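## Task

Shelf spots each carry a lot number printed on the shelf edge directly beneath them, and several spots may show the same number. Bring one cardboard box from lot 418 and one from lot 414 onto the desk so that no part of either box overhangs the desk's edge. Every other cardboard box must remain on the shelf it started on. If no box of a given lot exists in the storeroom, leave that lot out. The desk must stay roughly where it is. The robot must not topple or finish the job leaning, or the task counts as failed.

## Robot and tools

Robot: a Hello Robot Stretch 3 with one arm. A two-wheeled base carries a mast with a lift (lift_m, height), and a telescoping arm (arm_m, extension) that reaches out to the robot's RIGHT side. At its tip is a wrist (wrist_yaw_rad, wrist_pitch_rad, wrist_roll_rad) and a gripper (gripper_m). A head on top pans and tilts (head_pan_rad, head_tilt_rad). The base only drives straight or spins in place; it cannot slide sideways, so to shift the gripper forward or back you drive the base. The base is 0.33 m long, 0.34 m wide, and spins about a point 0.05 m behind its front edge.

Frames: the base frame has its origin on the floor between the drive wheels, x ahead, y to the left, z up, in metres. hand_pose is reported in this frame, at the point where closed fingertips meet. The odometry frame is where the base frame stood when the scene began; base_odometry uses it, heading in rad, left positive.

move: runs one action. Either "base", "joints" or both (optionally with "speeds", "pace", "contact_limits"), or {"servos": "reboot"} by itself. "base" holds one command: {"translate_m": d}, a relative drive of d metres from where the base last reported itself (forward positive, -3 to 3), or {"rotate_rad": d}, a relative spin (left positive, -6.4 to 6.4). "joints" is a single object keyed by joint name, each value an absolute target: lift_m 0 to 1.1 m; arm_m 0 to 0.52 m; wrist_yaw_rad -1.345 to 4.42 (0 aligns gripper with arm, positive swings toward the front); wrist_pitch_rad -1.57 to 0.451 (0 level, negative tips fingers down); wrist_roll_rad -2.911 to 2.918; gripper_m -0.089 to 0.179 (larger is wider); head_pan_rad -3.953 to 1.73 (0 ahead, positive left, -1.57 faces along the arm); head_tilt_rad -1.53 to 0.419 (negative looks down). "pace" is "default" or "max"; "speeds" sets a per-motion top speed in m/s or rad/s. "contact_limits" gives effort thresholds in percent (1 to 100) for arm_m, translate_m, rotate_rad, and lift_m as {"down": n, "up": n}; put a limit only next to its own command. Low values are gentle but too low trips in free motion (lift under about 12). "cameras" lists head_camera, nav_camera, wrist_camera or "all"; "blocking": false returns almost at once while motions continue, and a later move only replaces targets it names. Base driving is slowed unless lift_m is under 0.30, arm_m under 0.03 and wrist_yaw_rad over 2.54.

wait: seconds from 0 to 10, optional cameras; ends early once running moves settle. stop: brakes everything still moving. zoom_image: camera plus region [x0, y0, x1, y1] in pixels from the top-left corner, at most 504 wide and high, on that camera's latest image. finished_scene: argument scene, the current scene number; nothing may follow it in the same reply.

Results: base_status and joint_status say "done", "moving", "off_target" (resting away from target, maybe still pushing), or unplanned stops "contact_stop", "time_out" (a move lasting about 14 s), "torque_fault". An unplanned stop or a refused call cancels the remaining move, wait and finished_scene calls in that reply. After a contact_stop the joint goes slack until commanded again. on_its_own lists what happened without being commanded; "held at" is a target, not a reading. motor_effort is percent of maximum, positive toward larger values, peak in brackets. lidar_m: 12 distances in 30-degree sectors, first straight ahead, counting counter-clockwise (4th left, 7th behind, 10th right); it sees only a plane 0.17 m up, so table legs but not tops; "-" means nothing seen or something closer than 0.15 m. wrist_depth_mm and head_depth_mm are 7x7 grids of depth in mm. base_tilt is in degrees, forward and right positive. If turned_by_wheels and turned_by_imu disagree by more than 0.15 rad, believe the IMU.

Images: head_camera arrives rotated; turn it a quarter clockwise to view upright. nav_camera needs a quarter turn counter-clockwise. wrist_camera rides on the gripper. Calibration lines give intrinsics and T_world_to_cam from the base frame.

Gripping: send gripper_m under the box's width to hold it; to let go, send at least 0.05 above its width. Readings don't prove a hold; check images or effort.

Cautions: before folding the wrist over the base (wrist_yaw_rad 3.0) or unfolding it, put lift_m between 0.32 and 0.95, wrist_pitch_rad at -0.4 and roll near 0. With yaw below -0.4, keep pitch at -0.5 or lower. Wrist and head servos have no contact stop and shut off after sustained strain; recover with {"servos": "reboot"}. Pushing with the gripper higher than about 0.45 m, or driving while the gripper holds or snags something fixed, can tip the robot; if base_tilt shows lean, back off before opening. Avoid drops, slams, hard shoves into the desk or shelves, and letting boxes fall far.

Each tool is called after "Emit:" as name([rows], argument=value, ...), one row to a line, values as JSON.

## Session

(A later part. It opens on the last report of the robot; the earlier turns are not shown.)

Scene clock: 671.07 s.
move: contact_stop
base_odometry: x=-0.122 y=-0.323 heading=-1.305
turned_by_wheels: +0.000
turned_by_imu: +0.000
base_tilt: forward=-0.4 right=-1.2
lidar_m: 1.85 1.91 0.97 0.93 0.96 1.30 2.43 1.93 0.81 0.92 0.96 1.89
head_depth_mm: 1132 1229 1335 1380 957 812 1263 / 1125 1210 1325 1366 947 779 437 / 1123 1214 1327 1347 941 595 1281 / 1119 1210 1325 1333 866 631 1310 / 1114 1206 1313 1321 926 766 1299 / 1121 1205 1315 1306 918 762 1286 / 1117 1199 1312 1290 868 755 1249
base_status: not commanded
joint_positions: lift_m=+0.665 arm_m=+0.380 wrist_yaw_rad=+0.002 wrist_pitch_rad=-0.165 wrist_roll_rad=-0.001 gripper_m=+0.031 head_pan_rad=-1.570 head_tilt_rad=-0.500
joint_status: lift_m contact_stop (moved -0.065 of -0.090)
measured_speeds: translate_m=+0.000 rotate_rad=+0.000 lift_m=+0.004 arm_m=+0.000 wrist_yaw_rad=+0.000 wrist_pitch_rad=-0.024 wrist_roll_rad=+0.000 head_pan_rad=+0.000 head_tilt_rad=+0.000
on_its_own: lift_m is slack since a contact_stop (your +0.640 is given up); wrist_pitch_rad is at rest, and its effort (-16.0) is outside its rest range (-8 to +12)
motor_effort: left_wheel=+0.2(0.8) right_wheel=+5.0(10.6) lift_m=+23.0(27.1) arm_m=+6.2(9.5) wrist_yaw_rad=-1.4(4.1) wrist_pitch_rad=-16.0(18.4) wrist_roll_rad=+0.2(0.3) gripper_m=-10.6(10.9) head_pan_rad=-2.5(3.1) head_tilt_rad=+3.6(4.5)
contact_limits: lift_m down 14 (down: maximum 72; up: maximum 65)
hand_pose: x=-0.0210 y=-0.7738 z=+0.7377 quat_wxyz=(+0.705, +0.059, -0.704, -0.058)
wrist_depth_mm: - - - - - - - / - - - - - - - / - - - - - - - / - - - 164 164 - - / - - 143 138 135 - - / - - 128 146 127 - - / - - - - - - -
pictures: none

Emit:
move(joints={"lift_m":0.687})

Emit:
move(joints={"gripper_m":0.179})

Emit:
move(joints={"arm_m":0.0}, cameras=["head_camera"])

Scene clock: 676.53 s.
move: done
base_odometry: x=-0.122 y=-0.323 heading=-1.305
turned_by_wheels: +0.000
turned_by_imu: +0.000
base_tilt: forward=-0.3 right=-1.2
lidar_m: 1.85 1.91 0.97 0.93 0.96 1.29 2.42 1.93 0.81 0.92 0.96 1.90
head_depth_mm: 1122 1224 1332 1378 960 813 1262 / 1125 1215 1327 1370 948 752 402 / 1120 1217 1328 1342 941 588 1274 / 1117 1214 1318 1330 857 715 1299 / 1115 1202 1312 1313 926 762 1302 / 1117 1202 1311 1303 920 759 1294 / 1111 1203 1307 1282 867 754 1256
base_status: not commanded
joint_positions: lift_m=+0.687 arm_m=+0.380 wrist_yaw_rad=+0.002 wrist_pitch_rad=-0.241 wrist_roll_rad=-0.001 gripper_m=+0.031 head_pan_rad=-1.570 head_tilt_rad=-0.500
joint_status: all done
measured_speeds: all 0
motor_effort: left_wheel=+0.4(0.7) right_wheel=+5.0(5.4) lift_m=+29.5(30.4) arm_m=+0.5(1.8) wrist_yaw_rad=-2.1(3.3) wrist_pitch_rad=-2.1(11.6) wrist_roll_rad=+0.3(0.3) gripper_m=-10.4(10.8) head_pan_rad=-2.8(3.4) head_tilt_rad=+3.4(4.1)
hand_pose: x=-0.0210 y=-0.7681 z=+0.7412 quat_wxyz=(+0.703, +0.086, -0.701, -0.085)
wrist_depth_mm: - - - - - - - / - - - - - - - / - - - - - - - / - - - 163 164 - - / - - 142 137 136 - - / - - 128 148 127 - - / - - - - - - -
pictures: none

Scene clock: 678.57 s.
move: done
base_odometry: x=-0.122 y=-0.323 heading=-1.305
turned_by_wheels: +0.000
turned_by_imu: +0.000
base_tilt: forward=-0.3 right=-1.3
lidar_m: 1.85 1.91 0.97 0.93 0.96 1.30 2.42 1.93 0.81 0.92 0.96 1.90
head_depth_mm: 1126 1218 1341 1387 953 814 1260 / 1129 1213 1326 1365 946 754 402 / 1127 1209 1322 1353 943 588 1279 / 1122 1210 1322 1333 888 717 1305 / 1121 1205 1320 1322 926 763 1299 / 1113 1196 1309 1306 922 757 1288 / 1117 1205 1312 1288 863 754 1253
base_status: not commanded
joint_positions: lift_m=+0.687 arm_m=+0.380 wrist_yaw_rad=-0.001 wrist_pitch_rad=-0.255 wrist_roll_rad=-0.001 gripper_m=+0.179 head_pan_rad=-1.570 head_tilt_rad=-0.500
joint_status: all done
measured_speeds: all 0
motor_effort: left_wheel=+0.6(0.8) right_wheel=+5.0(5.8) lift_m=+28.1(30.2) arm_m=-0.8(1.5) wrist_yaw_rad=+1.3(3.5) wrist_pitch_rad=+0.3(2.2) wrist_roll_rad=+0.2(0.6) gripper_m=+1.3(84.2) head_pan_rad=-3.6(3.6) head_tilt_rad=+3.4(4.4)
hand_pose: x=-0.0217 y=-0.7669 z=+0.7379 quat_wxyz=(+0.702, +0.090, -0.701, -0.090)
wrist_depth_mm: - - - - - - - / - - - - - - - / - - - 204 - - - / - - - 155 154 - - / - 143 - 138 133 - - / - 126 - 149 145 - - / - - - - - - 105
pictures: none

Scene clock: 682.57 s.
move: done
base_odometry: x=-0.122 y=-0.323 heading=-1.305
turned_by_wheels: +0.000
turned_by_imu: +0.000
base_tilt: forward=-0.3 right=-1.2
lidar_m: 1.85 1.91 0.97 0.93 0.96 1.30 2.42 1.93 0.81 0.92 0.97 1.89
head_depth_mm: 1130 1221 1332 1386 960 812 1259 / 1127 1220 1325 1367 949 808 1318 / 1117 1217 1319 1355 939 801 1311 / 1123 1214 1318 1326 891 769 1302 / 1116 1212 1320 1318 926 766 1296 / 1116 1204 1311 1313 918 760 1294 / 1113 1203 1307 1292 866 752 1248
base_status: not commanded
joint_positions: lift_m=+0.687 arm_m=+0.001 wrist_yaw_rad=-0.001 wrist_pitch_rad=-0.264 wrist_roll_rad=-0.001 gripper_m=+0.179 head_pan_rad=-1.570 head_tilt_rad=-0.500
joint_status: all done
measured_speeds: all 0
motor_effort: left_wheel=+0.3(0.8) right_wheel=+5.2(5.9) lift_m=+24.4(28.2) arm_m=-12.9(14.8) wrist_yaw_rad=-0.2(1.6) wrist_pitch_rad=+2.1(2.2) wrist_roll_rad=+0.2(0.4) gripper_m=+0.6(1.3) head_pan_rad=-3.3(3.7) head_tilt_rad=+3.8(4.2)
hand_pose: x=-0.0217 y=-0.3866 z=+0.7356 quat_wxyz=(+0.701, +0.093, -0.700, -0.094)
wrist_depth_mm: - - - - - - - / - 487 - 482 - - - / - - - - - - - / - - - - - - - / - 832 - - - - - / 123 140 - - - - - / 933 946 983 967 970 948 105
pictures: head_camera (sideways)
head_camera: T_world_to_cam=[[-0.04662, 0.43224, -0.90055, 1.18761], [0.99751, -0.02762, -0.06489, 0.07799], [-0.05292, -0.90134, -0.42987, 0.51537]] pos_world=[0.00484, -0.04665, 1.29612]

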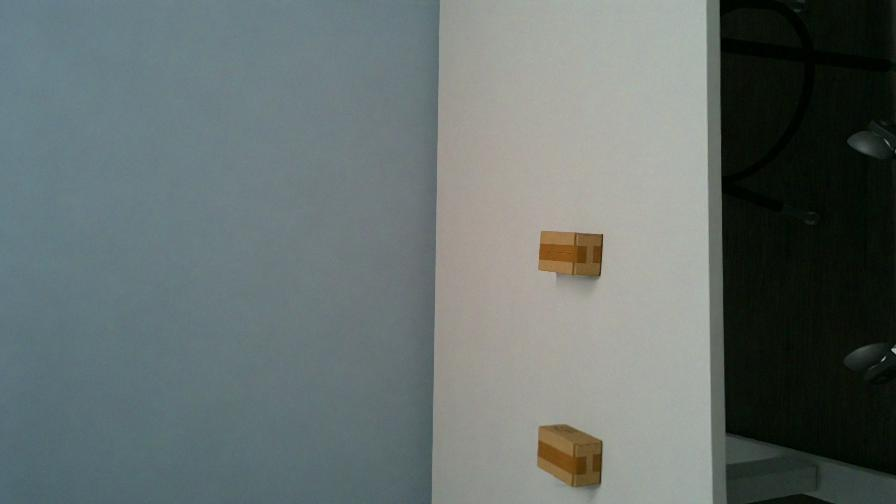

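Emit:
finished_scene(scene=2)

The scene is finished: the task was done.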